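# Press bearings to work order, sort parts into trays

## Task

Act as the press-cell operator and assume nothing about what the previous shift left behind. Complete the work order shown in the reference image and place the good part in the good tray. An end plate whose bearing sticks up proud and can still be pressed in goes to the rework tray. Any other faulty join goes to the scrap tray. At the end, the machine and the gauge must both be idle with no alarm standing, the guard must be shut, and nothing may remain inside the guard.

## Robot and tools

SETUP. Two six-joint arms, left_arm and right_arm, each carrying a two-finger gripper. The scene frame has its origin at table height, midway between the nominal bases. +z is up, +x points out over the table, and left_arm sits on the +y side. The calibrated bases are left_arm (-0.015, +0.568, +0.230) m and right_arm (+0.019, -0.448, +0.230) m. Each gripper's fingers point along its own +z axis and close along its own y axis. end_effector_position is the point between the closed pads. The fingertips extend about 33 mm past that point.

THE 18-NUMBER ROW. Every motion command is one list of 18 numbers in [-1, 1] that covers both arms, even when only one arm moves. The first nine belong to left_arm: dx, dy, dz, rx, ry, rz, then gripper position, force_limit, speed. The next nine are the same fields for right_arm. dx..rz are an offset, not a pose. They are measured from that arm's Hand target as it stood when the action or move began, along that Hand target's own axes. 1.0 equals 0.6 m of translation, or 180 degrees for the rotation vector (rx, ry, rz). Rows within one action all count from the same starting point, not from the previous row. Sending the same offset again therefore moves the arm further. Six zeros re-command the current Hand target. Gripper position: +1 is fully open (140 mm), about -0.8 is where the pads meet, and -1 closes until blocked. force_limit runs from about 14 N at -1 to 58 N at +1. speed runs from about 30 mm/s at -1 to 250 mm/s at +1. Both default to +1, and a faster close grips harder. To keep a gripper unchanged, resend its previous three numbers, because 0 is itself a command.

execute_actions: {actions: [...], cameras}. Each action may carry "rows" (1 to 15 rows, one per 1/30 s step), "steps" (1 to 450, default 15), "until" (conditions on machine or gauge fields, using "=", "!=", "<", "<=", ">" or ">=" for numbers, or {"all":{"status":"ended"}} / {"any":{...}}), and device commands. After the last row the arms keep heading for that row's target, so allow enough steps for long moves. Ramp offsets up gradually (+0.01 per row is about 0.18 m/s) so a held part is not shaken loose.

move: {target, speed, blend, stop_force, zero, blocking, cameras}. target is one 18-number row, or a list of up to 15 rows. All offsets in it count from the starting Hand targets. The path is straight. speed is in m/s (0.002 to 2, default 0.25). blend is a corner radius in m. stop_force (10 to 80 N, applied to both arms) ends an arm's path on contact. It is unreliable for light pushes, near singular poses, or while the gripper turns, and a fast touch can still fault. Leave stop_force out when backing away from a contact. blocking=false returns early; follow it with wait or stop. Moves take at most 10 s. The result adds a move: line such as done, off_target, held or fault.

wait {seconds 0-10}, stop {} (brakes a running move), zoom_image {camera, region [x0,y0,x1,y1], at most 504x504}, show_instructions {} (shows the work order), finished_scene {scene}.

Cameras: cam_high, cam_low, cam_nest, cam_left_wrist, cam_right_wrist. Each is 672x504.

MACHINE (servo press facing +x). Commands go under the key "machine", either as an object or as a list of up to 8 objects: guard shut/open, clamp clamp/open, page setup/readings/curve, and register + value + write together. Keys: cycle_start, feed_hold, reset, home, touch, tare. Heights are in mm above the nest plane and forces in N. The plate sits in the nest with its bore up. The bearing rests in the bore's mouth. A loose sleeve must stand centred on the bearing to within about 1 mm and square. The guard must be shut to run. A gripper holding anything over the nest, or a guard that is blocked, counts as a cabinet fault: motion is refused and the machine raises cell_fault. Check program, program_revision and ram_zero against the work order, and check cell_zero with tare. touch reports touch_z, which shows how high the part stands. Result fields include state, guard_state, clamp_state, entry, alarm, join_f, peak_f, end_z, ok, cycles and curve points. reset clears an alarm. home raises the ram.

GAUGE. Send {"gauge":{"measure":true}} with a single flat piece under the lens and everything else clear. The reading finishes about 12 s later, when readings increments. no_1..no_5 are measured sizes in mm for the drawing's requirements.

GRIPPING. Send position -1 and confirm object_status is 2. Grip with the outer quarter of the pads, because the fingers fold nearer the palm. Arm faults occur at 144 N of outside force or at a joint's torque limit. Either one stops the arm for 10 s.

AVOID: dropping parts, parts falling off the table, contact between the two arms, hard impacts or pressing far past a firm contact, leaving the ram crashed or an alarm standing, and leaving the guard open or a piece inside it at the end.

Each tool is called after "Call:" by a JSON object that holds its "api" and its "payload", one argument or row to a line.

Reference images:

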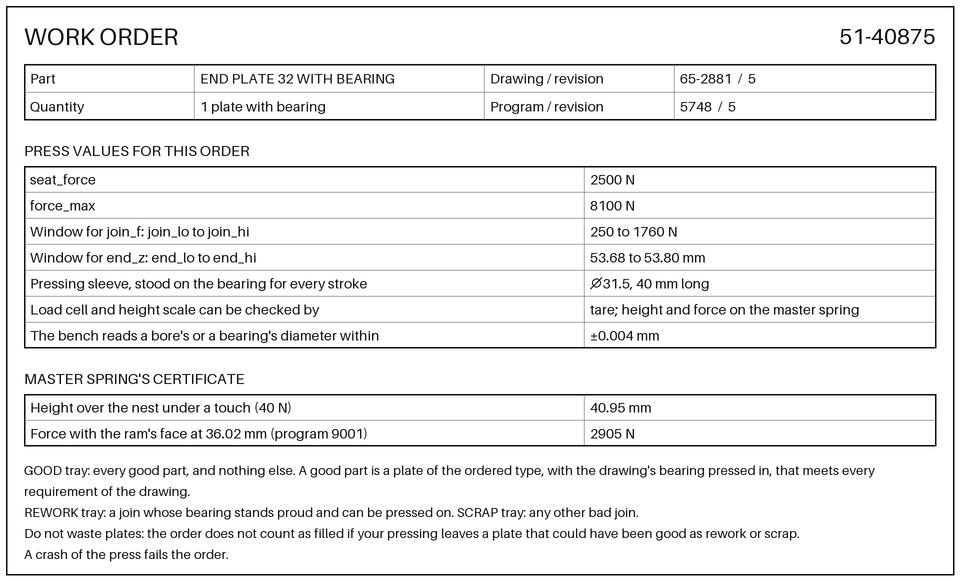

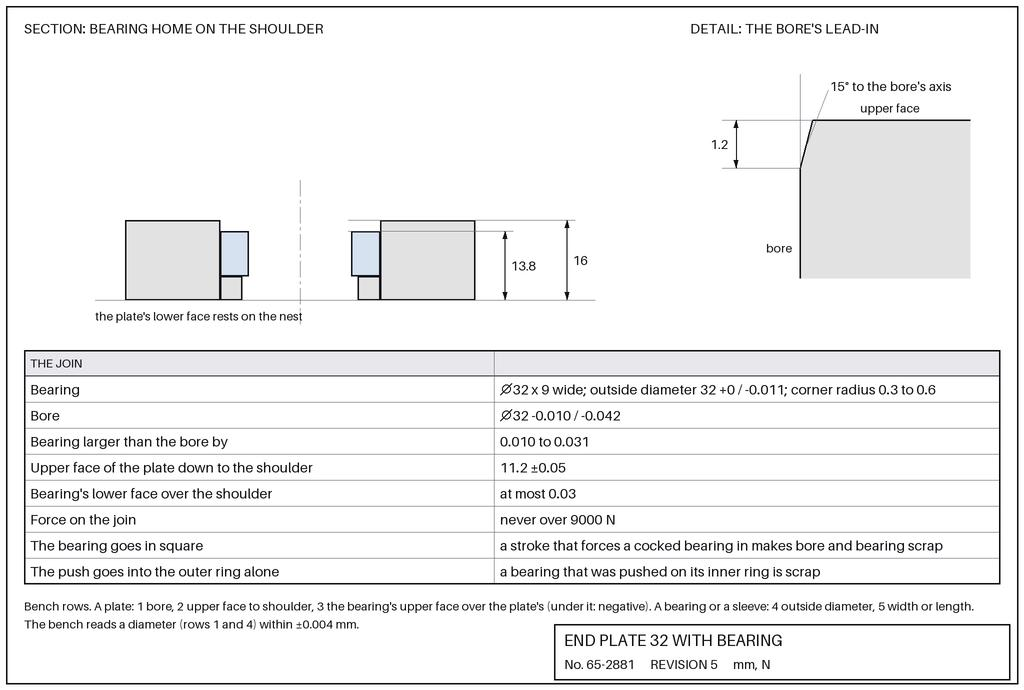

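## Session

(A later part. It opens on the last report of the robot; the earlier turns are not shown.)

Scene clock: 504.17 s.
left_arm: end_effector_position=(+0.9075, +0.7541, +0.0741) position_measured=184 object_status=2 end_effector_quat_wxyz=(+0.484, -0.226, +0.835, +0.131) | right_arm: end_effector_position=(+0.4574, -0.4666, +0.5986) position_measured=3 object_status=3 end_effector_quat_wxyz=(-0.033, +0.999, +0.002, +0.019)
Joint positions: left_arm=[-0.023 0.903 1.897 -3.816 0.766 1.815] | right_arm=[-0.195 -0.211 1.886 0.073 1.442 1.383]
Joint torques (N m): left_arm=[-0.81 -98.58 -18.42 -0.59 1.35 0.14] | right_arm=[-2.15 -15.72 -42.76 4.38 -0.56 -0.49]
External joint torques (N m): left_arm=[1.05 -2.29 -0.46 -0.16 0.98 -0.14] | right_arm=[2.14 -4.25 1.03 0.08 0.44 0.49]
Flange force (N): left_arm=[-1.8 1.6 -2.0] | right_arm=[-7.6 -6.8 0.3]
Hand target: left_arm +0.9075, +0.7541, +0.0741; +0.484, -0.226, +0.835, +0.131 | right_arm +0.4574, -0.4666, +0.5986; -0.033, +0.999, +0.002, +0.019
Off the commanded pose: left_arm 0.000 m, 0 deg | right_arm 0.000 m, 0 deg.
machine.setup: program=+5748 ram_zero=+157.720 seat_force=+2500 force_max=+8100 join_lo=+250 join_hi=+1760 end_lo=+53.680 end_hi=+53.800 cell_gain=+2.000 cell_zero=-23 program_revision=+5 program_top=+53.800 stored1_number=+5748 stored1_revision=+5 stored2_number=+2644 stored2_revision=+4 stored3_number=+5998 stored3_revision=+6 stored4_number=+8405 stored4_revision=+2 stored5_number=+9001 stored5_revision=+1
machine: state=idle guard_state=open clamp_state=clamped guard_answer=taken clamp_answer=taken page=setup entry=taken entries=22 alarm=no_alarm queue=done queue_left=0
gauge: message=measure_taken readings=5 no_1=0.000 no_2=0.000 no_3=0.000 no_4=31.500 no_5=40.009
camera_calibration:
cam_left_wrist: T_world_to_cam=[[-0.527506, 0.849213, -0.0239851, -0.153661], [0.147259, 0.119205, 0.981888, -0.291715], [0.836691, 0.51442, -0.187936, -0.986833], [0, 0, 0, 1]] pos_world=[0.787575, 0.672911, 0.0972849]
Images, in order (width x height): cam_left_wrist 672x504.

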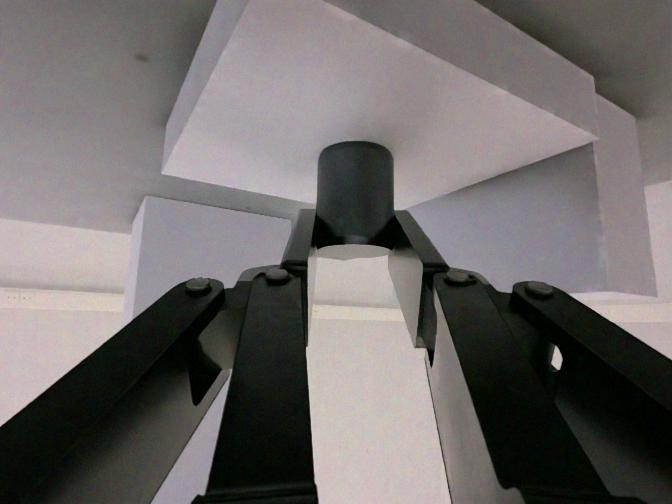

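Call:
{"api": "move", "payload": {
  "target": [
    [-0.1152, 0, -0.1338, 0, 0, 0, -1, -0.2, -1, 0, 0, 0, 0, 0, 0, 1, 1, 1],
    [0.0035, -0.0473, -0.4923, 0.5756, 0, 0.332, -1, -0.2, -1, 0, 0, 0, 0, 0, 0, 1, 1, 1],
    [0.1898, -0.5125, -0.915, 0.5756, 0, 0.332, -1, -0.2, -1, 0, 0, 0, 0, 0, 0, 1, 1, 1]
  ],
  "speed": [0.12,0.3,0.25],
  "blend": [0.02,0.04,0],
  "cameras": ["cam_left_wrist"]
}}

Scene clock: 512.27 s.
left_arm: end_effector_position=(+0.6029, +0.2194, +0.2482) position_measured=184 object_status=2 end_effector_quat_wxyz=(+0.356, +0.609, +0.616, -0.350) | right_arm: end_effector_position=(+0.4574, -0.4666, +0.5986) position_measured=3 object_status=3 end_effector_quat_wxyz=(-0.033, +0.999, +0.002, +0.019)
Joint positions: left_arm=[-0.186 0.58 2.044 -1.43 1.038 0.971] | right_arm=[-0.195 -0.211 1.886 0.073 1.442 1.383]
Joint torques (N m): left_arm=[-0.52 -77.67 -17.68 -1.01 2.58 0.2] | right_arm=[-2.46 -16.03 -42.86 4.44 -0.59 -0.47]
External joint torques (N m): left_arm=[0.52 2.63 -0.02 0.14 -0.61 -0.19] | right_arm=[2.45 -4.02 1.12 0.03 0.47 0.47]
Flange force (N): left_arm=[3.4 2.7 1.7] | right_arm=[-7.2 -7.5 0.5]
Hand target: left_arm +0.6029, +0.2194, +0.2482; +0.356, +0.609, +0.616, -0.350 | right_arm +0.4574, -0.4666, +0.5986; -0.033, +0.999, +0.002, +0.019
Off the commanded pose: left_arm 0.000 m, 0 deg | right_arm 0.000 m, 0 deg.
machine.setup: program=+5748 ram_zero=+157.720 seat_force=+2500 force_max=+8100 join_lo=+250 join_hi=+1760 end_lo=+53.680 end_hi=+53.800 cell_gain=+2.000 cell_zero=-23 program_revision=+5 program_top=+53.800 stored1_number=+5748 stored1_revision=+5 stored2_number=+2644 stored2_revision=+4 stored3_number=+5998 stored3_revision=+6 stored4_number=+8405 stored4_revision=+2 stored5_number=+9001 stored5_revision=+1
machine: state=idle guard_state=open clamp_state=clamped guard_answer=taken clamp_answer=taken page=setup entry=taken entries=22 alarm=no_alarm queue=done queue_left=0
gauge: message=measure_taken readings=5 no_1=0.000 no_2=0.000 no_3=0.000 no_4=31.500 no_5=40.009
move: done
camera_calibration:
cam_left_wrist: T_world_to_cam=[[0.998965, 0.0392348, -0.023019, -0.599002], [0.030118, -0.191241, 0.981081, -0.21511], [0.0340904, -0.980759, -0.192224, 0.38883], [0, 0, 0, 1]] pos_world=[0.591605, 0.363713, 0.271995]
Images, in order (width x height): cam_left_wrist 672x504.

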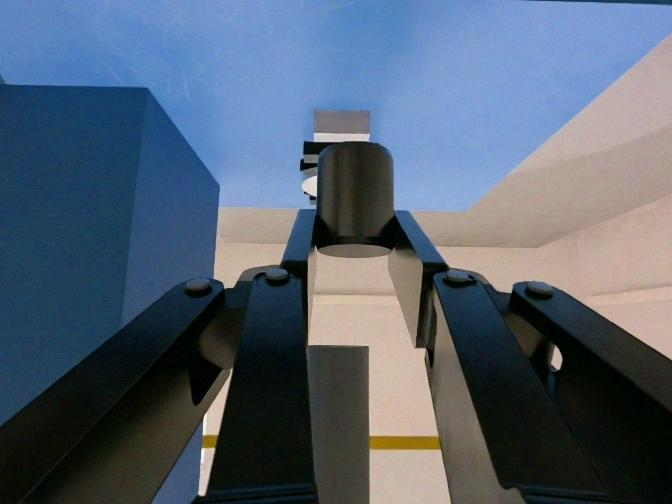

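Call:
{"api": "move", "payload": {
  "target": [-0.107, -0.0068, 0.3258, 0, 0, 0, -1, -0.2, -1, 0, 0, 0, 0, 0, 0, 1, 1, 1],
  "speed": 0.12,
  "cameras": ["cam_left_wrist", "cam_nest"]
}}

Call:
{"api": "zoom_image", "payload": {
  "camera": "cam_nest",
  "region": [190, 90, 380, 320]
}}

Call:
{"api": "zoom_image", "payload": {
  "camera": "cam_left_wrist",
  "region": [230, 50, 480, 300]
}}

Scene clock: 514.97 s.
left_arm: end_effector_position=(+0.6015, +0.0181, +0.2057) position_measured=184 object_status=2 end_effector_quat_wxyz=(+0.356, +0.609, +0.616, -0.350) | right_arm: end_effector_position=(+0.4574, -0.4666, +0.5986) position_measured=3 object_status=3 end_effector_quat_wxyz=(-0.033, +0.999, +0.002, +0.019)
Joint positions: left_arm=[-0.487 0.688 1.945 -1.698 0.891 0.981] | right_arm=[-0.195 -0.211 1.886 0.073 1.442 1.383]
Joint torques (N m): left_arm=[-1.29 -87.74 -18.35 -1.44 2.55 0.18] | right_arm=[-2.53 -15.59 -42.92 4.41 -0.59 -0.51]
External joint torques (N m): left_arm=[1.38 3.52 0.37 0.14 -0.56 -0.18] | right_arm=[2.51 -4.37 1.19 0.05 0.46 0.5]
Flange force (N): left_arm=[4.4 3.3 1.9] | right_arm=[-7.9 -7.7 0.5]
Hand target: left_arm +0.6015, +0.0180, +0.2057; +0.356, +0.609, +0.616, -0.350 | right_arm +0.4574, -0.4666, +0.5986; -0.033, +0.999, +0.002, +0.019
Off the commanded pose: left_arm 0.000 m, 0 deg | right_arm 0.000 m, 0 deg.
machine.setup: program=+5748 ram_zero=+157.720 seat_force=+2500 force_max=+8100 join_lo=+250 join_hi=+1760 end_lo=+53.680 end_hi=+53.800 cell_gain=+2.000 cell_zero=-23 program_revision=+5 program_top=+53.800 stored1_number=+5748 stored1_revision=+5 stored2_number=+2644 stored2_revision=+4 stored3_number=+5998 stored3_revision=+6 stored4_number=+8405 stored4_revision=+2 stored5_number=+9001 stored5_revision=+1
machine: state=idle guard_state=open clamp_state=clamped guard_answer=taken clamp_answer=taken page=setup entry=taken entries=22 alarm=no_alarm queue=done queue_left=0
gauge: message=measure_taken readings=5 no_1=0.000 no_2=0.000 no_3=0.000 no_4=31.500 no_5=40.009
move: done
camera_calibration:
cam_left_wrist: T_world_to_cam=[[0.998968, 0.0392165, -0.0229208, -0.590698], [0.0300181, -0.191244, 0.981083, -0.211927], [0.0340912, -0.980759, -0.192223, 0.183202], [0, 0, 0, 1]] pos_world=[0.590205, 0.162313, 0.229595]
Images, in order (width x height): cam_nest 672x504, cam_left_wrist 672x504.

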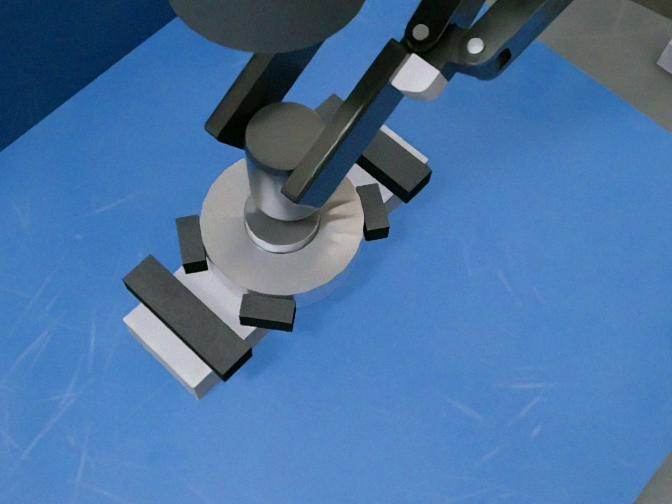

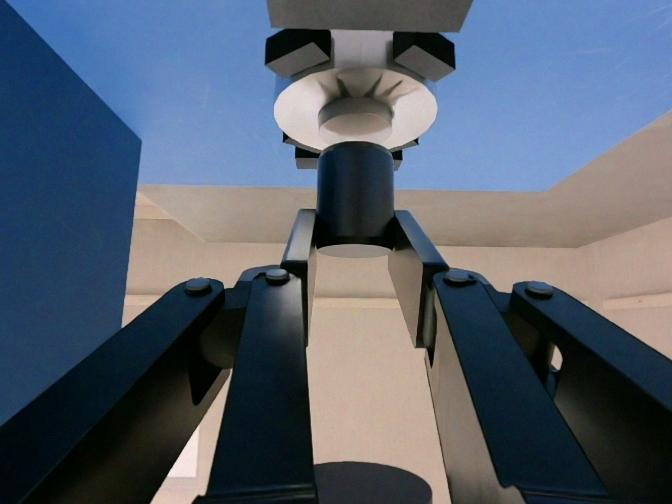

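Scaled by 2.191 from the camera's 672x504 image, which has a finer 960x720 frame.

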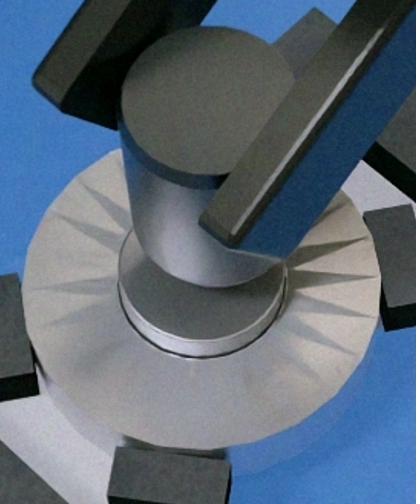

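Scaled by 2.016 from the camera's 672x504 image, which has a finer 960x720 frame.

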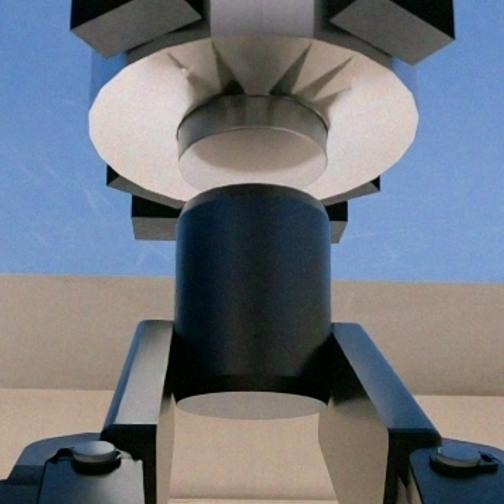

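Call:
{"api": "move", "payload": {
  "target": [0.0138, 0, 0.0118, 0, 0, 0, -1, -0.2, -1, 0, 0, 0, 0, 0, 0, 1, 1, 1],
  "speed": 0.04,
  "cameras": ["cam_left_wrist", "cam_nest"]
}}

Call:
{"api": "zoom_image", "payload": {
  "camera": "cam_nest",
  "region": [190, 90, 380, 320]
}}

Call:
{"api": "zoom_image", "payload": {
  "camera": "cam_left_wrist",
  "region": [230, 50, 480, 300]
}}

Scene clock: 517.63 s.
left_arm: end_effector_position=(+0.6015, +0.0161, +0.1950) position_measured=184 object_status=2 end_effector_quat_wxyz=(+0.356, +0.609, +0.616, -0.350) | right_arm: end_effector_position=(+0.4574, -0.4666, +0.5986) position_measured=3 object_status=3 end_effector_quat_wxyz=(-0.033, +0.999, +0.002, +0.019)
Joint positions: left_arm=[-0.49 0.705 1.943 -1.713 0.891 1] | right_arm=[-0.195 -0.211 1.886 0.073 1.442 1.383]
Joint torques (N m): left_arm=[-0.98 -87.5 -17.56 -1.45 2.57 0.24] | right_arm=[-2.38 -15.34 -42.58 4.41 -0.59 -0.48]
External joint torques (N m): left_arm=[1.05 2.43 0.14 0.15 -0.56 -0.24] | right_arm=[2.38 -4.77 0.83 0.05 0.47 0.48]
Flange force (N): left_arm=[2.7 2.8 1.2] | right_arm=[-8.1 -7.5 -0.2]
Hand target: left_arm +0.6015, +0.0161, +0.1950; +0.356, +0.609, +0.616, -0.350 | right_arm +0.4574, -0.4666, +0.5986; -0.033, +0.999, +0.002, +0.019
Off the commanded pose: left_arm 0.000 m, 0 deg | right_arm 0.000 m, 0 deg.
machine.setup: program=+5748 ram_zero=+157.720 seat_force=+2500 force_max=+8100 join_lo=+250 join_hi=+1760 end_lo=+53.680 end_hi=+53.800 cell_gain=+2.000 cell_zero=-23 program_revision=+5 program_top=+53.800 stored1_number=+5748 stored1_revision=+5 stored2_number=+2644 stored2_revision=+4 stored3_number=+5998 stored3_revision=+6 stored4_number=+8405 stored4_revision=+2 stored5_number=+9001 stored5_revision=+1
machine: state=idle guard_state=open clamp_state=clamped guard_answer=taken clamp_answer=taken page=setup entry=taken entries=22 alarm=no_alarm queue=done queue_left=0
gauge: message=measure_taken readings=5 no_1=0.000 no_2=0.000 no_3=0.000 no_4=31.500 no_5=40.009
move: done
camera_calibration:
cam_left_wrist: T_world_to_cam=[[0.998968, 0.0392165, -0.0229208, -0.590865], [0.0300181, -0.191244, 0.981083, -0.201812], [0.0340912, -0.980759, -0.192223, 0.179184], [0, 0, 0, 1]] pos_world=[0.590205, 0.160313, 0.218895]
Images, in order (width x height): cam_nest 672x504, cam_left_wrist 672x504.

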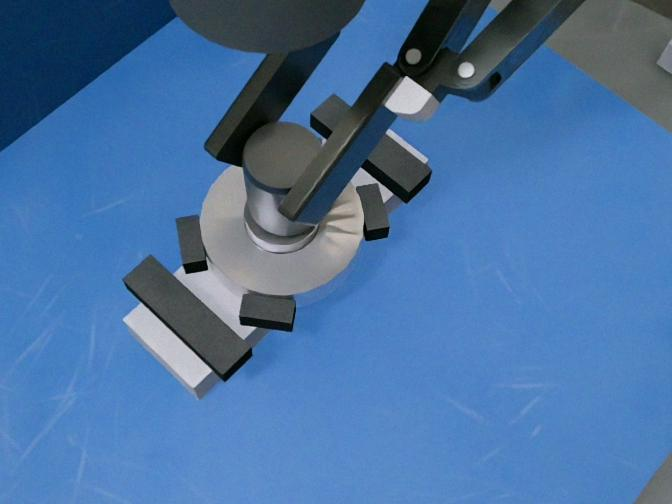

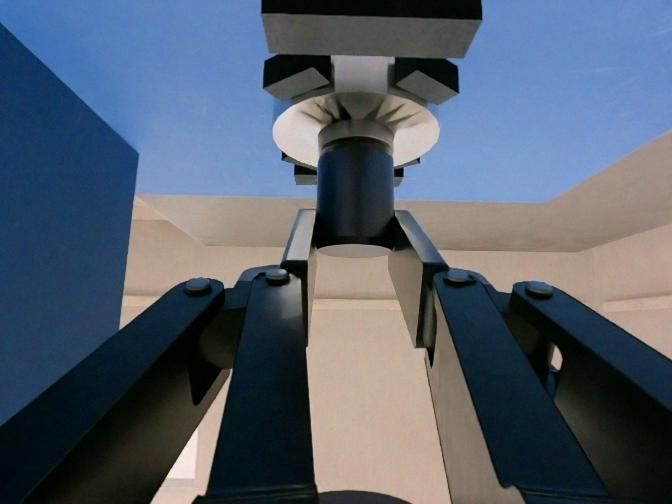

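Scaled by 2.191 from the camera's 672x504 image, which has a finer 960x720 frame.

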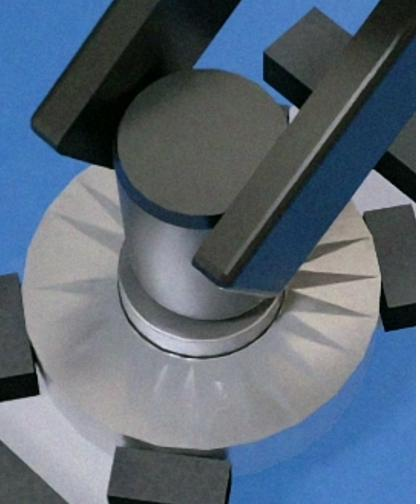

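Scaled by 2.016 from the camera's 672x504 image, which has a finer 960x720 frame.

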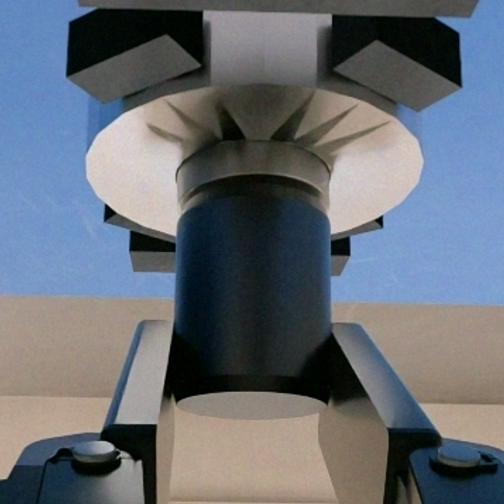

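Call:
{"api": "zoom_image", "payload": {
  "camera": "cam_nest",
  "region": [230, 190, 340, 270]
}}

Call:
{"api": "zoom_image", "payload": {
  "camera": "cam_left_wrist",
  "region": [295, 90, 415, 210]
}}

Scaled by 4.582 from the camera's 672x504 image, which has a finer 960x720 frame.

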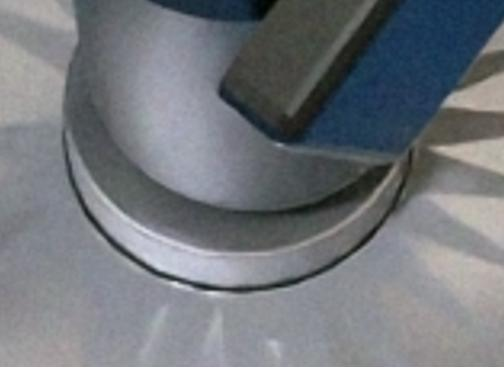

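Scaled by 4.200 from the camera's 672x504 image, which has a finer 960x720 frame.

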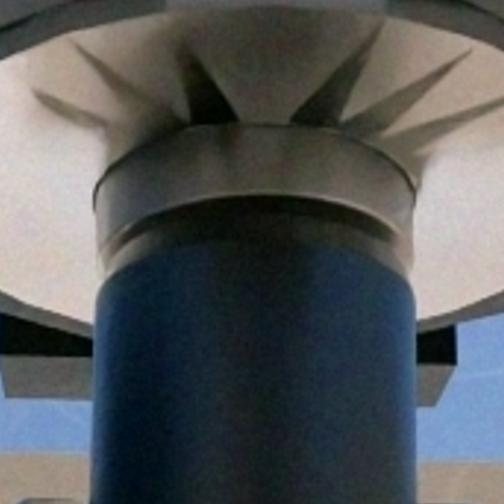

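Call:
{"api": "move", "payload": {
  "target": [0.0014, -0.0003, 0.0058, 0, 0, 0, -1, -0.2, -1, 0, 0, 0, 0, 0, 0, 1, 1, 1],
  "speed": 0.03,
  "cameras": ["cam_left_wrist", "cam_nest"]
}}

Call:
{"api": "zoom_image", "payload": {
  "camera": "cam_nest",
  "region": [230, 190, 340, 270]
}}

Call:
{"api": "zoom_image", "payload": {
  "camera": "cam_left_wrist",
  "region": [295, 90, 415, 210]
}}

Scene clock: 525.33 s.
left_arm: end_effector_position=(+0.6014, +0.0135, +0.1926) position_measured=184 object_status=2 end_effector_quat_wxyz=(+0.356, +0.609, +0.616, -0.350) | right_arm: end_effector_position=(+0.4574, -0.4666, +0.5986) position_measured=3 object_status=3 end_effector_quat_wxyz=(-0.033, +0.999, +0.002, +0.019)
Joint positions: left_arm=[-0.494 0.71 1.941 -1.718 0.89 1.004] | right_arm=[-0.195 -0.211 1.886 0.073 1.442 1.383]
Joint torques (N m): left_arm=[-4.77 -77.53 -13.74 -0.06 -0.28 0.24] | right_arm=[-2.18 -15.64 -42.58 4.45 -0.6 -0.46]
External joint torques (N m): left_arm=[4.89 -7.88 -3.54 -1.23 2.29 -0.24] | right_arm=[2.2 -4.57 0.8 0.02 0.48 0.46]
Flange force (N): left_arm=[-5.6 3.0 -10.9] | right_arm=[-7.8 -7.0 -0.2]
Hand target: left_arm +0.6014, +0.0135, +0.1925; +0.356, +0.609, +0.616, -0.350 | right_arm +0.4574, -0.4666, +0.5986; -0.033, +0.999, +0.002, +0.019
Off the commanded pose: left_arm 0.000 m, 0 deg | right_arm 0.000 m, 0 deg.
machine.setup: program=+5748 ram_zero=+157.720 seat_force=+2500 force_max=+8100 join_lo=+250 join_hi=+1760 end_lo=+53.680 end_hi=+53.800 cell_gain=+2.000 cell_zero=-23 program_revision=+5 program_top=+53.800 stored1_number=+5748 stored1_revision=+5 stored2_number=+2644 stored2_revision=+4 stored3_number=+5998 stored3_revision=+6 stored4_number=+8405 stored4_revision=+2 stored5_number=+9001 stored5_revision=+1
machine: state=idle guard_state=open clamp_state=clamped guard_answer=taken clamp_answer=taken page=setup entry=taken entries=22 alarm=no_alarm queue=done queue_left=0
gauge: message=measure_taken readings=5 no_1=0.000 no_2=0.000 no_3=0.000 no_4=31.500 no_5=40.009
move: done
camera_calibration:
cam_left_wrist: T_world_to_cam=[[0.998968, 0.0392148, -0.0229249, -0.590717], [0.0300184, -0.191147, 0.981102, -0.199971], [0.0340917, -0.980778, -0.192127, 0.176158], [0, 0, 0, 1]] pos_world=[0.590105, 0.157713, 0.216494]
Images, in order (width x height): cam_nest 672x504, cam_left_wrist 672x504.

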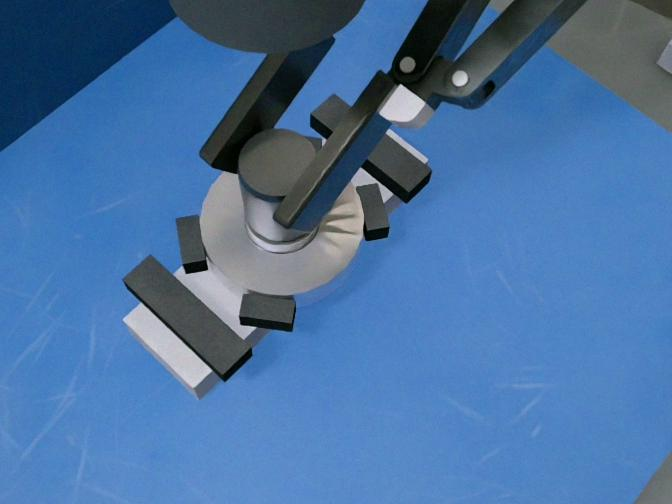

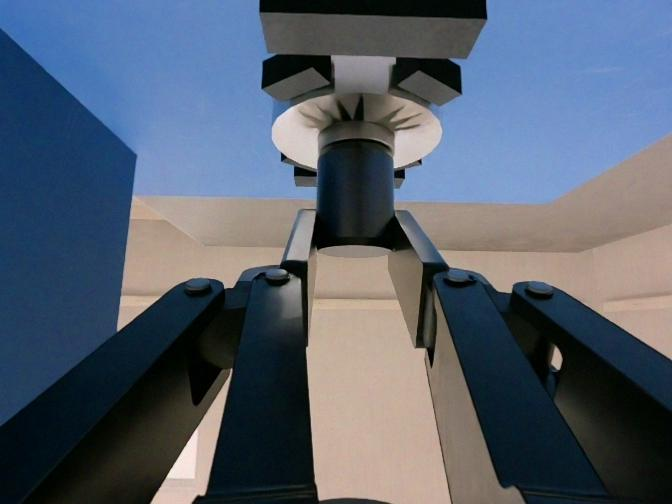

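Scaled by 4.582 from the camera's 672x504 image, which has a finer 960x720 frame.

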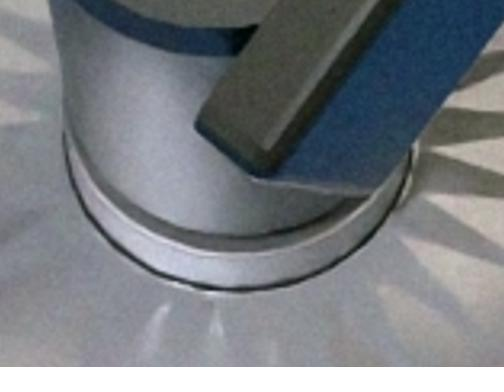

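Scaled by 4.200 from the camera's 672x504 image, which has a finer 960x720 frame.

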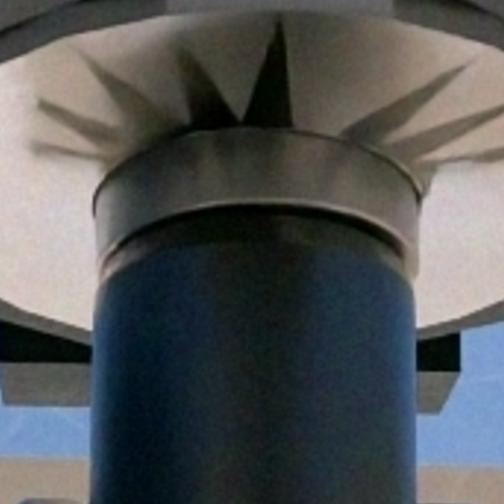

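Call:
{"api": "move", "payload": {
  "target": [-0.001, 0.0003, -0.0006, 0, 0, 0, -1, -0.2, -1, 0, 0, 0, 0, 0, 0, 1, 1, 1],
  "speed": 0.01
}}

Call:
{"api": "execute_actions", "payload": {
  "actions": [
    {"rows": [[0,0,0,0,0,0,-0.28,-0.2,-1,0,0,0,0,0,0,1,1,1]], "steps": 30}
  ],
  "cameras": ["cam_left_wrist", "cam_nest"]
}}

Call:
{"api": "zoom_image", "payload": {
  "camera": "cam_nest",
  "region": [200, 110, 370, 280]
}}

Call:
{"api": "zoom_image", "payload": {
  "camera": "cam_left_wrist",
  "region": [255, 90, 455, 290]
}}

Scene clock: 528.23 s.
left_arm: end_effector_position=(+0.6014, +0.0135, +0.1931) position_measured=184 object_status=2 end_effector_quat_wxyz=(+0.356, +0.609, +0.616, -0.350) | right_arm: end_effector_position=(+0.4574, -0.4666, +0.5986) position_measured=3 object_status=3 end_effector_quat_wxyz=(-0.033, +0.999, +0.002, +0.019)
Joint positions: left_arm=[-0.494 0.709 1.941 -1.717 0.89 1.002] | right_arm=[-0.195 -0.211 1.886 0.073 1.442 1.383]
Joint torques (N m): left_arm=[-0.61 -87.78 -18.08 -1.38 2.62 0.24] | right_arm=[-2.66 -15.31 -42.82 4.41 -0.59 -0.45]
External joint torques (N m): left_arm=[0.67 2.38 0.63 0.07 -0.61 -0.24] | right_arm=[2.65 -4.74 1.08 0.06 0.47 0.45]
Flange force (N): left_arm=[2.6 1.4 1.4] | right_arm=[-8.3 -8.0 0.3]
Hand target: left_arm +0.6016, +0.0135, +0.1932; +0.356, +0.609, +0.616, -0.350 | right_arm +0.4574, -0.4666, +0.5986; -0.033, +0.999, +0.002, +0.019
Off the commanded pose: left_arm 0.000 m, 0 deg | right_arm 0.000 m, 0 deg.
machine.setup: program=+5748 ram_zero=+157.720 seat_force=+2500 force_max=+8100 join_lo=+250 join_hi=+1760 end_lo=+53.680 end_hi=+53.800 cell_gain=+2.000 cell_zero=-23 program_revision=+5 program_top=+53.800 stored1_number=+5748 stored1_revision=+5 stored2_number=+2644 stored2_revision=+4 stored3_number=+5998 stored3_revision=+6 stored4_number=+8405 stored4_revision=+2 stored5_number=+9001 stored5_revision=+1
machine: state=idle guard_state=open clamp_state=clamped guard_answer=taken clamp_answer=taken page=setup entry=taken entries=22 alarm=no_alarm queue=done queue_left=0
gauge: message=measure_taken readings=5 no_1=0.000 no_2=0.000 no_3=0.000 no_4=31.500 no_5=40.009
move: done

Scene clock: 529.43 s.
left_arm: end_effector_position=(+0.6016, +0.0135, +0.1933) position_measured=164 object_status=3 end_effector_quat_wxyz=(+0.356, +0.609, +0.616, -0.350) | right_arm: end_effector_position=(+0.4574, -0.4666, +0.5986) position_measured=3 object_status=3 end_effector_quat_wxyz=(-0.033, +0.999, +0.002, +0.019)
Joint positions: left_arm=[-0.493 0.709 1.941 -1.717 0.89 1.002] | right_arm=[-0.195 -0.211 1.886 0.073 1.442 1.383]
Joint torques (N m): left_arm=[-0.46 -86.1 -16.38 -1.16 1.91 0.18] | right_arm=[-2.58 -15.44 -42.85 4.43 -0.53 -0.45]
External joint torques (N m): left_arm=[0.58 0.67 -1.03 -0.15 0.09 -0.18] | right_arm=[2.55 -4.51 1.13 0.03 0.41 0.45]
Flange force (N): left_arm=[0.6 2.9 0.9] | right_arm=[-8.0 -7.7 0.5]
Hand target: left_arm +0.6016, +0.0135, +0.1932; +0.356, +0.609, +0.616, -0.350 | right_arm +0.4574, -0.4666, +0.5986; -0.033, +0.999, +0.002, +0.019
Off the commanded pose: left_arm 0.000 m, 0 deg | right_arm 0.000 m, 0 deg.
machine.setup: program=+5748 ram_zero=+157.720 seat_force=+2500 force_max=+8100 join_lo=+250 join_hi=+1760 end_lo=+53.680 end_hi=+53.800 cell_gain=+2.000 cell_zero=-23 program_revision=+5 program_top=+53.800 stored1_number=+5748 stored1_revision=+5 stored2_number=+2644 stored2_revision=+4 stored3_number=+5998 stored3_revision=+6 stored4_number=+8405 stored4_revision=+2 stored5_number=+9001 stored5_revision=+1
machine: state=idle guard_state=open clamp_state=clamped guard_answer=taken clamp_answer=taken page=setup entry=taken entries=22 alarm=no_alarm queue=done queue_left=0
gauge: message=measure_taken readings=5 no_1=0.000 no_2=0.000 no_3=0.000 no_4=31.500 no_5=40.009
camera_calibration:
cam_left_wrist: T_world_to_cam=[[0.998968, 0.039217, -0.0229233, -0.590804], [0.0300207, -0.191244, 0.981083, -0.200545], [0.0340912, -0.980759, -0.192223, 0.176288], [0, 0, 0, 1]] pos_world=[0.590205, 0.157713, 0.217095]
Images, in order (width x height): cam_nest 672x504, cam_left_wrist 672x504.

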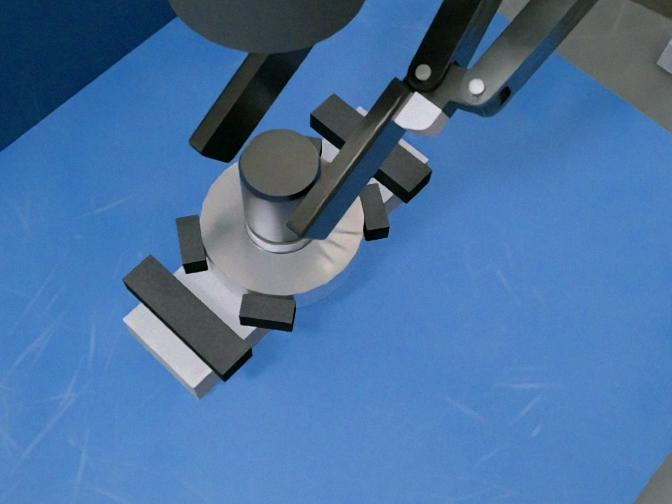

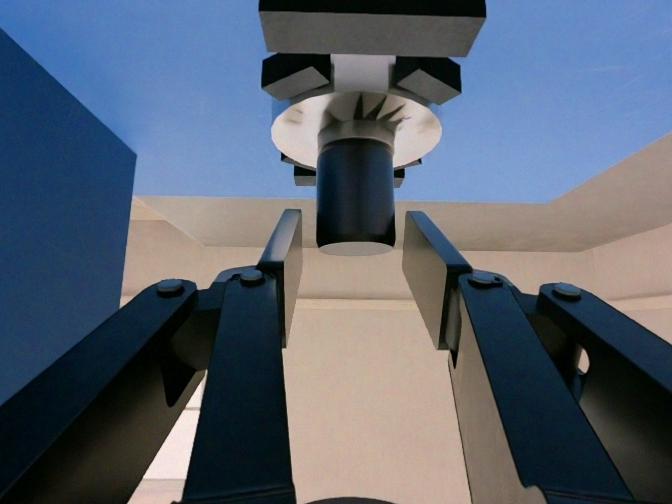

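Scaled by 2.965 from the camera's 672x504 image, which has a finer 960x720 frame.

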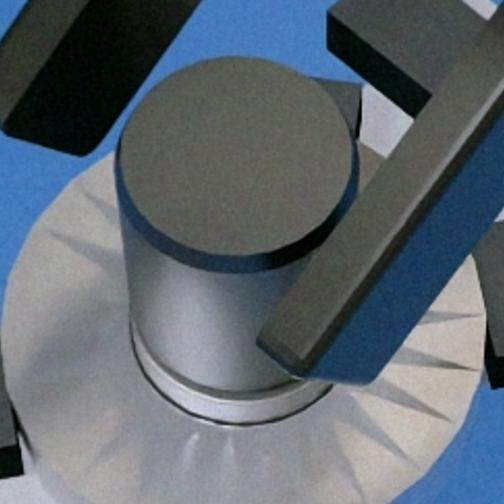

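Scaled by 2.520 from the camera's 672x504 image, which has a finer 960x720 frame.

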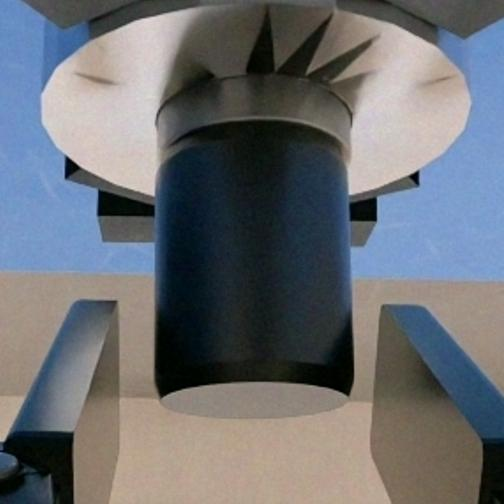

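Call:
{"api": "move", "payload": {
  "target": [
    [0, 0, -0.08, 0, 0, 0, -0.28, -0.2, -1, 0, 0, 0, 0, 0, 0, 1, 1, 1],
    [0, 0, -0.3, 0, 0, 0, -0.28, -0.2, -1, 0, 0, 0, 0, 0, 0, 1, 1, 1]
  ],
  "speed": [0.06,0.2],
  "blend": [0.01,0],
  "cameras": ["cam_left_wrist", "cam_nest"]
}}

Call:
{"api": "zoom_image", "payload": {
  "camera": "cam_nest",
  "region": [200, 110, 370, 280]
}}

Call:
{"api": "zoom_image", "payload": {
  "camera": "cam_nest",
  "region": [230, 190, 340, 270]
}}

Call:
{"api": "zoom_image", "payload": {
  "camera": "cam_left_wrist",
  "region": [265, 60, 425, 220]
}}

Scene clock: 532.87 s.
left_arm: end_effector_position=(+0.5994, +0.1692, +0.2834) position_measured=164 object_status=3 end_effector_quat_wxyz=(+0.356, +0.609, +0.616, -0.350) | right_arm: end_effector_position=(+0.4574, -0.4666, +0.5986) position_measured=3 object_status=3 end_effector_quat_wxyz=(-0.033, +0.999, +0.002, +0.019)
Joint positions: left_arm=[-0.267 0.529 2.031 -1.456 1.004 0.891] | right_arm=[-0.195 -0.211 1.886 0.073 1.442 1.383]
Joint torques (N m): left_arm=[0.01 -73.7 -19.45 -1.03 1.69 0.24] | right_arm=[-2.32 -15.62 -42.71 4.43 -0.53 -0.51]
External joint torques (N m): left_arm=[-0.09 0.91 -0.75 0.03 0.16 -0.24] | right_arm=[2.3 -4.46 0.96 0.04 0.41 0.51]
Flange force (N): left_arm=[0.3 2.7 0.8] | right_arm=[-7.8 -7.3 0.2]
Hand target: left_arm +0.5994, +0.1692, +0.2835; +0.356, +0.609, +0.616, -0.350 | right_arm +0.4574, -0.4666, +0.5986; -0.033, +0.999, +0.002, +0.019
Off the commanded pose: left_arm 0.000 m, 0 deg | right_arm 0.000 m, 0 deg.
machine.setup: program=+5748 ram_zero=+157.720 seat_force=+2500 force_max=+8100 join_lo=+250 join_hi=+1760 end_lo=+53.680 end_hi=+53.800 cell_gain=+2.000 cell_zero=-23 program_revision=+5 program_top=+53.800 stored1_number=+5748 stored1_revision=+5 stored2_number=+2644 stored2_revision=+4 stored3_number=+5998 stored3_revision=+6 stored4_number=+8405 stored4_revision=+2 stored5_number=+9001 stored5_revision=+1
machine: state=idle guard_state=open clamp_state=clamped guard_answer=taken clamp_answer=taken page=setup entry=taken entries=22 alarm=no_alarm queue=done queue_left=0
gauge: message=measure_taken readings=5 no_1=0.000 no_2=0.000 no_3=0.000 no_4=31.500 no_5=40.009
move: done
camera_calibration:
cam_left_wrist: T_world_to_cam=[[0.998971, 0.0391184, -0.0229392, -0.592711], [0.0300174, -0.191247, 0.981083, -0.259196], [0.0339913, -0.980762, -0.192224, 0.346462], [0, 0, 0, 1]] pos_world=[0.588105, 0.313413, 0.307295]
Images, in order (width x height): cam_nest 672x504, cam_left_wrist 672x504.

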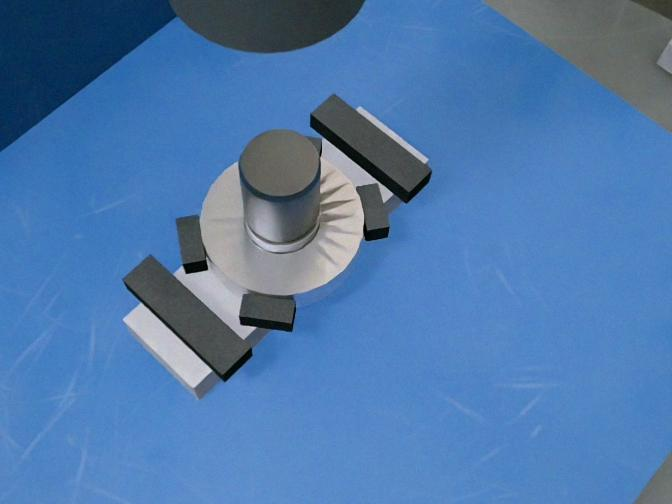

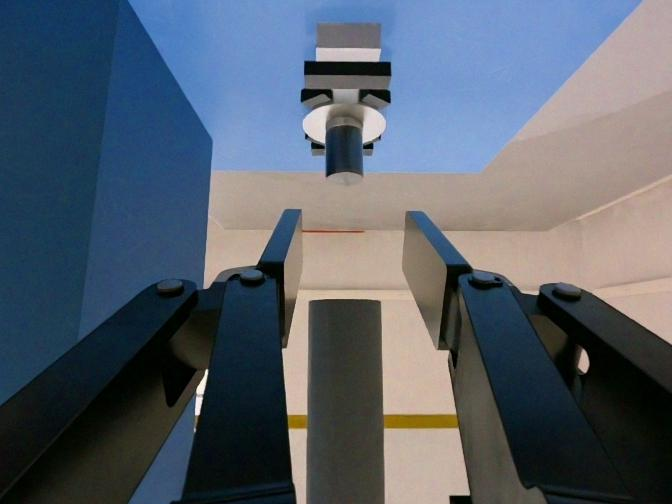

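Scaled by 2.965 from the camera's 672x504 image, which has a finer 960x720 frame.

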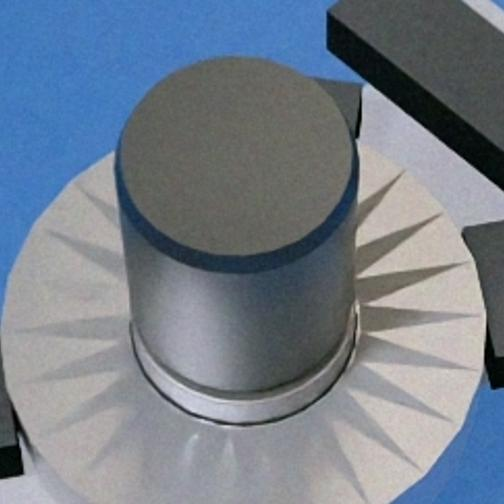

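Scaled by 4.582 from the camera's 672x504 image, which has a finer 960x720 frame.

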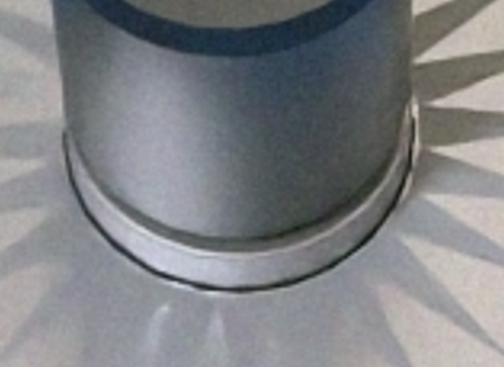

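Scaled by 3.150 from the camera's 672x504 image, which has a finer 960x720 frame.

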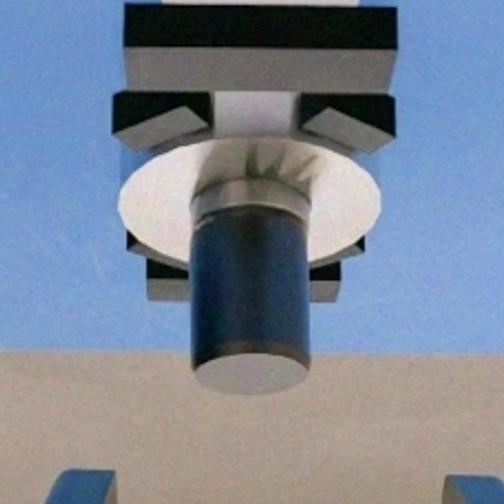

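Call:
{"api": "move", "payload": {
  "target": [0.1667, 0.0048, -0.29, 0, 0, 0, -0.28, -0.2, -1, 0, 0, 0, 0, 0, 0, 1, 1, 1],
  "speed": 0.25
}}

Call:
{"api": "execute_actions", "payload": {
  "actions": [
    {"machine": {"guard": "shut", "page": "readings"}, "steps": 70},
    {"machine": [{"tare": true}, {"touch": true}], "steps": 450, "until": {"machine": {"queue": ["!=", "running"]}}}
  ],
  "cameras": ["cam_nest"]
}}

Scene clock: 535.27 s.
left_arm: end_effector_position=(+0.5997, +0.3699, +0.2842) position_measured=164 object_status=3 end_effector_quat_wxyz=(+0.356, +0.609, +0.616, -0.350) | right_arm: end_effector_position=(+0.4574, -0.4666, +0.5986) position_measured=3 object_status=3 end_effector_quat_wxyz=(-0.033, +0.999, +0.002, +0.019)
Joint positions: left_arm=[0.058 0.524 2.038 -1.207 1.177 0.94] | right_arm=[-0.195 -0.211 1.886 0.073 1.442 1.383]
Joint torques (N m): left_arm=[-0.2 -72.86 -18.94 -0.27 1.75 0.13] | right_arm=[-2.26 -15.39 -42.75 4.38 -0.56 -0.49]
External joint torques (N m): left_arm=[0.09 0.87 -0.78 -0.2 0.18 -0.13] | right_arm=[2.22 -4.51 1.04 0.09 0.44 0.48]
Flange force (N): left_arm=[1.0 2.5 0.2] | right_arm=[-8.0 -7.1 0.2]
Hand target: left_arm +0.5998, +0.3699, +0.2842; +0.356, +0.609, +0.616, -0.350 | right_arm +0.4574, -0.4666, +0.5986; -0.033, +0.999, +0.002, +0.019
Off the commanded pose: left_arm 0.000 m, 0 deg | right_arm 0.000 m, 0 deg.
machine.setup: program=+5748 ram_zero=+157.720 seat_force=+2500 force_max=+8100 join_lo=+250 join_hi=+1760 end_lo=+53.680 end_hi=+53.800 cell_gain=+2.000 cell_zero=-23 program_revision=+5 program_top=+53.800 stored1_number=+5748 stored1_revision=+5 stored2_number=+2644 stored2_revision=+4 stored3_number=+5998 stored3_revision=+6 stored4_number=+8405 stored4_revision=+2 stored5_number=+9001 stored5_revision=+1
machine: state=idle guard_state=open clamp_state=clamped guard_answer=taken clamp_answer=taken page=setup entry=taken entries=22 alarm=no_alarm queue=done queue_left=0
gauge: message=measure_taken readings=5 no_1=0.000 no_2=0.000 no_3=0.000 no_4=31.500 no_5=40.009
move: done

Scene clock: 547.23 s.
left_arm: end_effector_position=(+0.5998, +0.3699, +0.2842) position_measured=164 object_status=3 end_effector_quat_wxyz=(+0.356, +0.609, +0.616, -0.350) | right_arm: end_effector_position=(+0.4574, -0.4666, +0.5986) position_measured=3 object_status=3 end_effector_quat_wxyz=(-0.033, +0.999, +0.002, +0.019)
Joint positions: left_arm=[0.059 0.524 2.038 -1.207 1.177 0.94] | right_arm=[-0.195 -0.211 1.886 0.073 1.442 1.383]
Joint torques (N m): left_arm=[-0.79 -72.75 -18.8 -0.39 1.95 0.12] | right_arm=[-2.35 -15.56 -42.85 4.47 -0.56 -0.49]
External joint torques (N m): left_arm=[0.82 0.92 -0.84 -0.07 -0.03 -0.12] | right_arm=[2.33 -4.49 1.11 0 0.44 0.49]
External joint torques at the end of the 1st action: left_arm=[0.99 0.17 -0.67 -0.18 0.08 -0.11] | right_arm=[2.31 -4.22 1.05 0.04 0.46 0.49]
Flange force (N): left_arm=[1.7 2.6 -0.8] | right_arm=[-8.0 -7.3 0.4]
Flange force at the end of the 1st action (N): left_arm=[0.8 1.5 -1.4] | right_arm=[-7.5 -7.2 0.3]
Hand target: left_arm +0.5998, +0.3699, +0.2842; +0.356, +0.609, +0.616, -0.350 | right_arm +0.4574, -0.4666, +0.5986; -0.033, +0.999, +0.002, +0.019
Tool commands: left_gripper/position=-0.28 left_gripper/force_limit=-0.2 left_gripper/speed=-1.0 right_gripper/position=+1.0 right_gripper/force_limit=+1.0 right_gripper/speed=+1.0
Off the commanded pose: left_arm 0.000 m, 0 deg | right_arm 0.000 m, 0 deg.
machine.readings: force=+0 touch_z=+62.771 join_f=+2745 peak_f=+2905 end_z=+36.018 ok=+0 pos_z=+162.280 cycles=+3
machine: state=idle guard_state=shut clamp_state=clamped guard_answer=taken clamp_answer=taken page=readings entry=taken entries=24 alarm=no_alarm queue=done queue_left=0
gauge: message=measure_taken readings=5 no_1=0.000 no_2=0.000 no_3=0.000 no_4=31.500 no_5=40.009
Images, in order (width x height): cam_nest 672x504.

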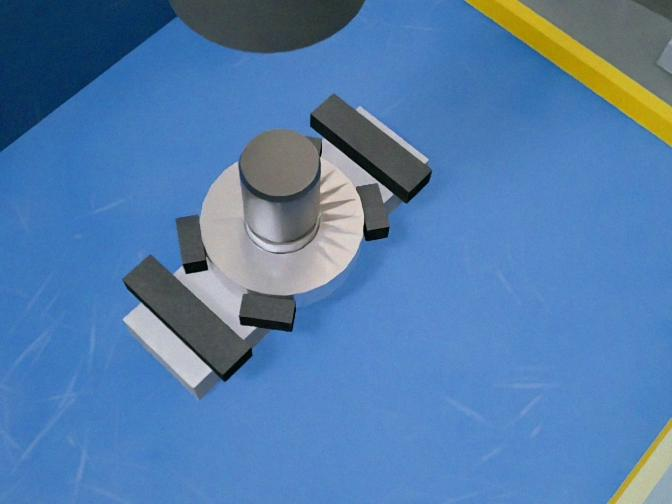

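Call:
{"api": "zoom_image", "payload": {
  "camera": "cam_nest",
  "region": [200, 110, 370, 280]
}}

Call:
{"api": "zoom_image", "payload": {
  "camera": "cam_nest",
  "region": [230, 190, 340, 270]
}}

Scaled by 2.965 from the camera's 672x504 image, which has a finer 960x720 frame.

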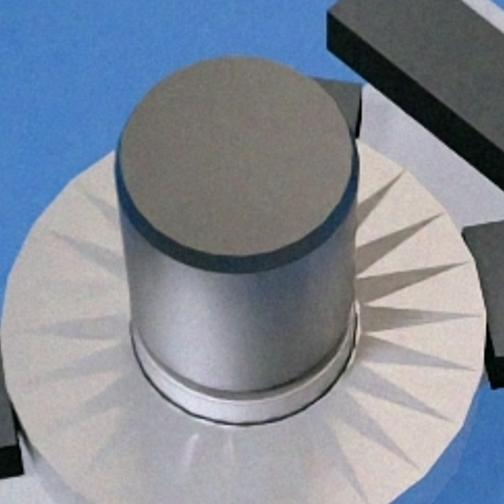

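Scaled by 4.582 from the camera's 672x504 image, which has a finer 960x720 frame.

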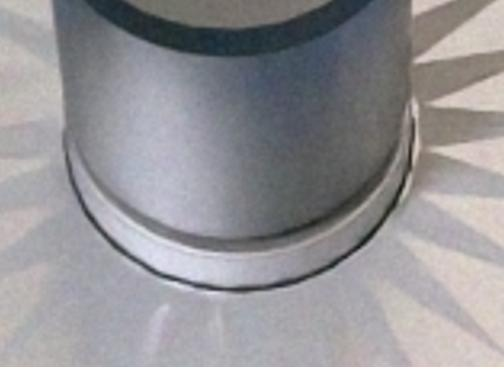

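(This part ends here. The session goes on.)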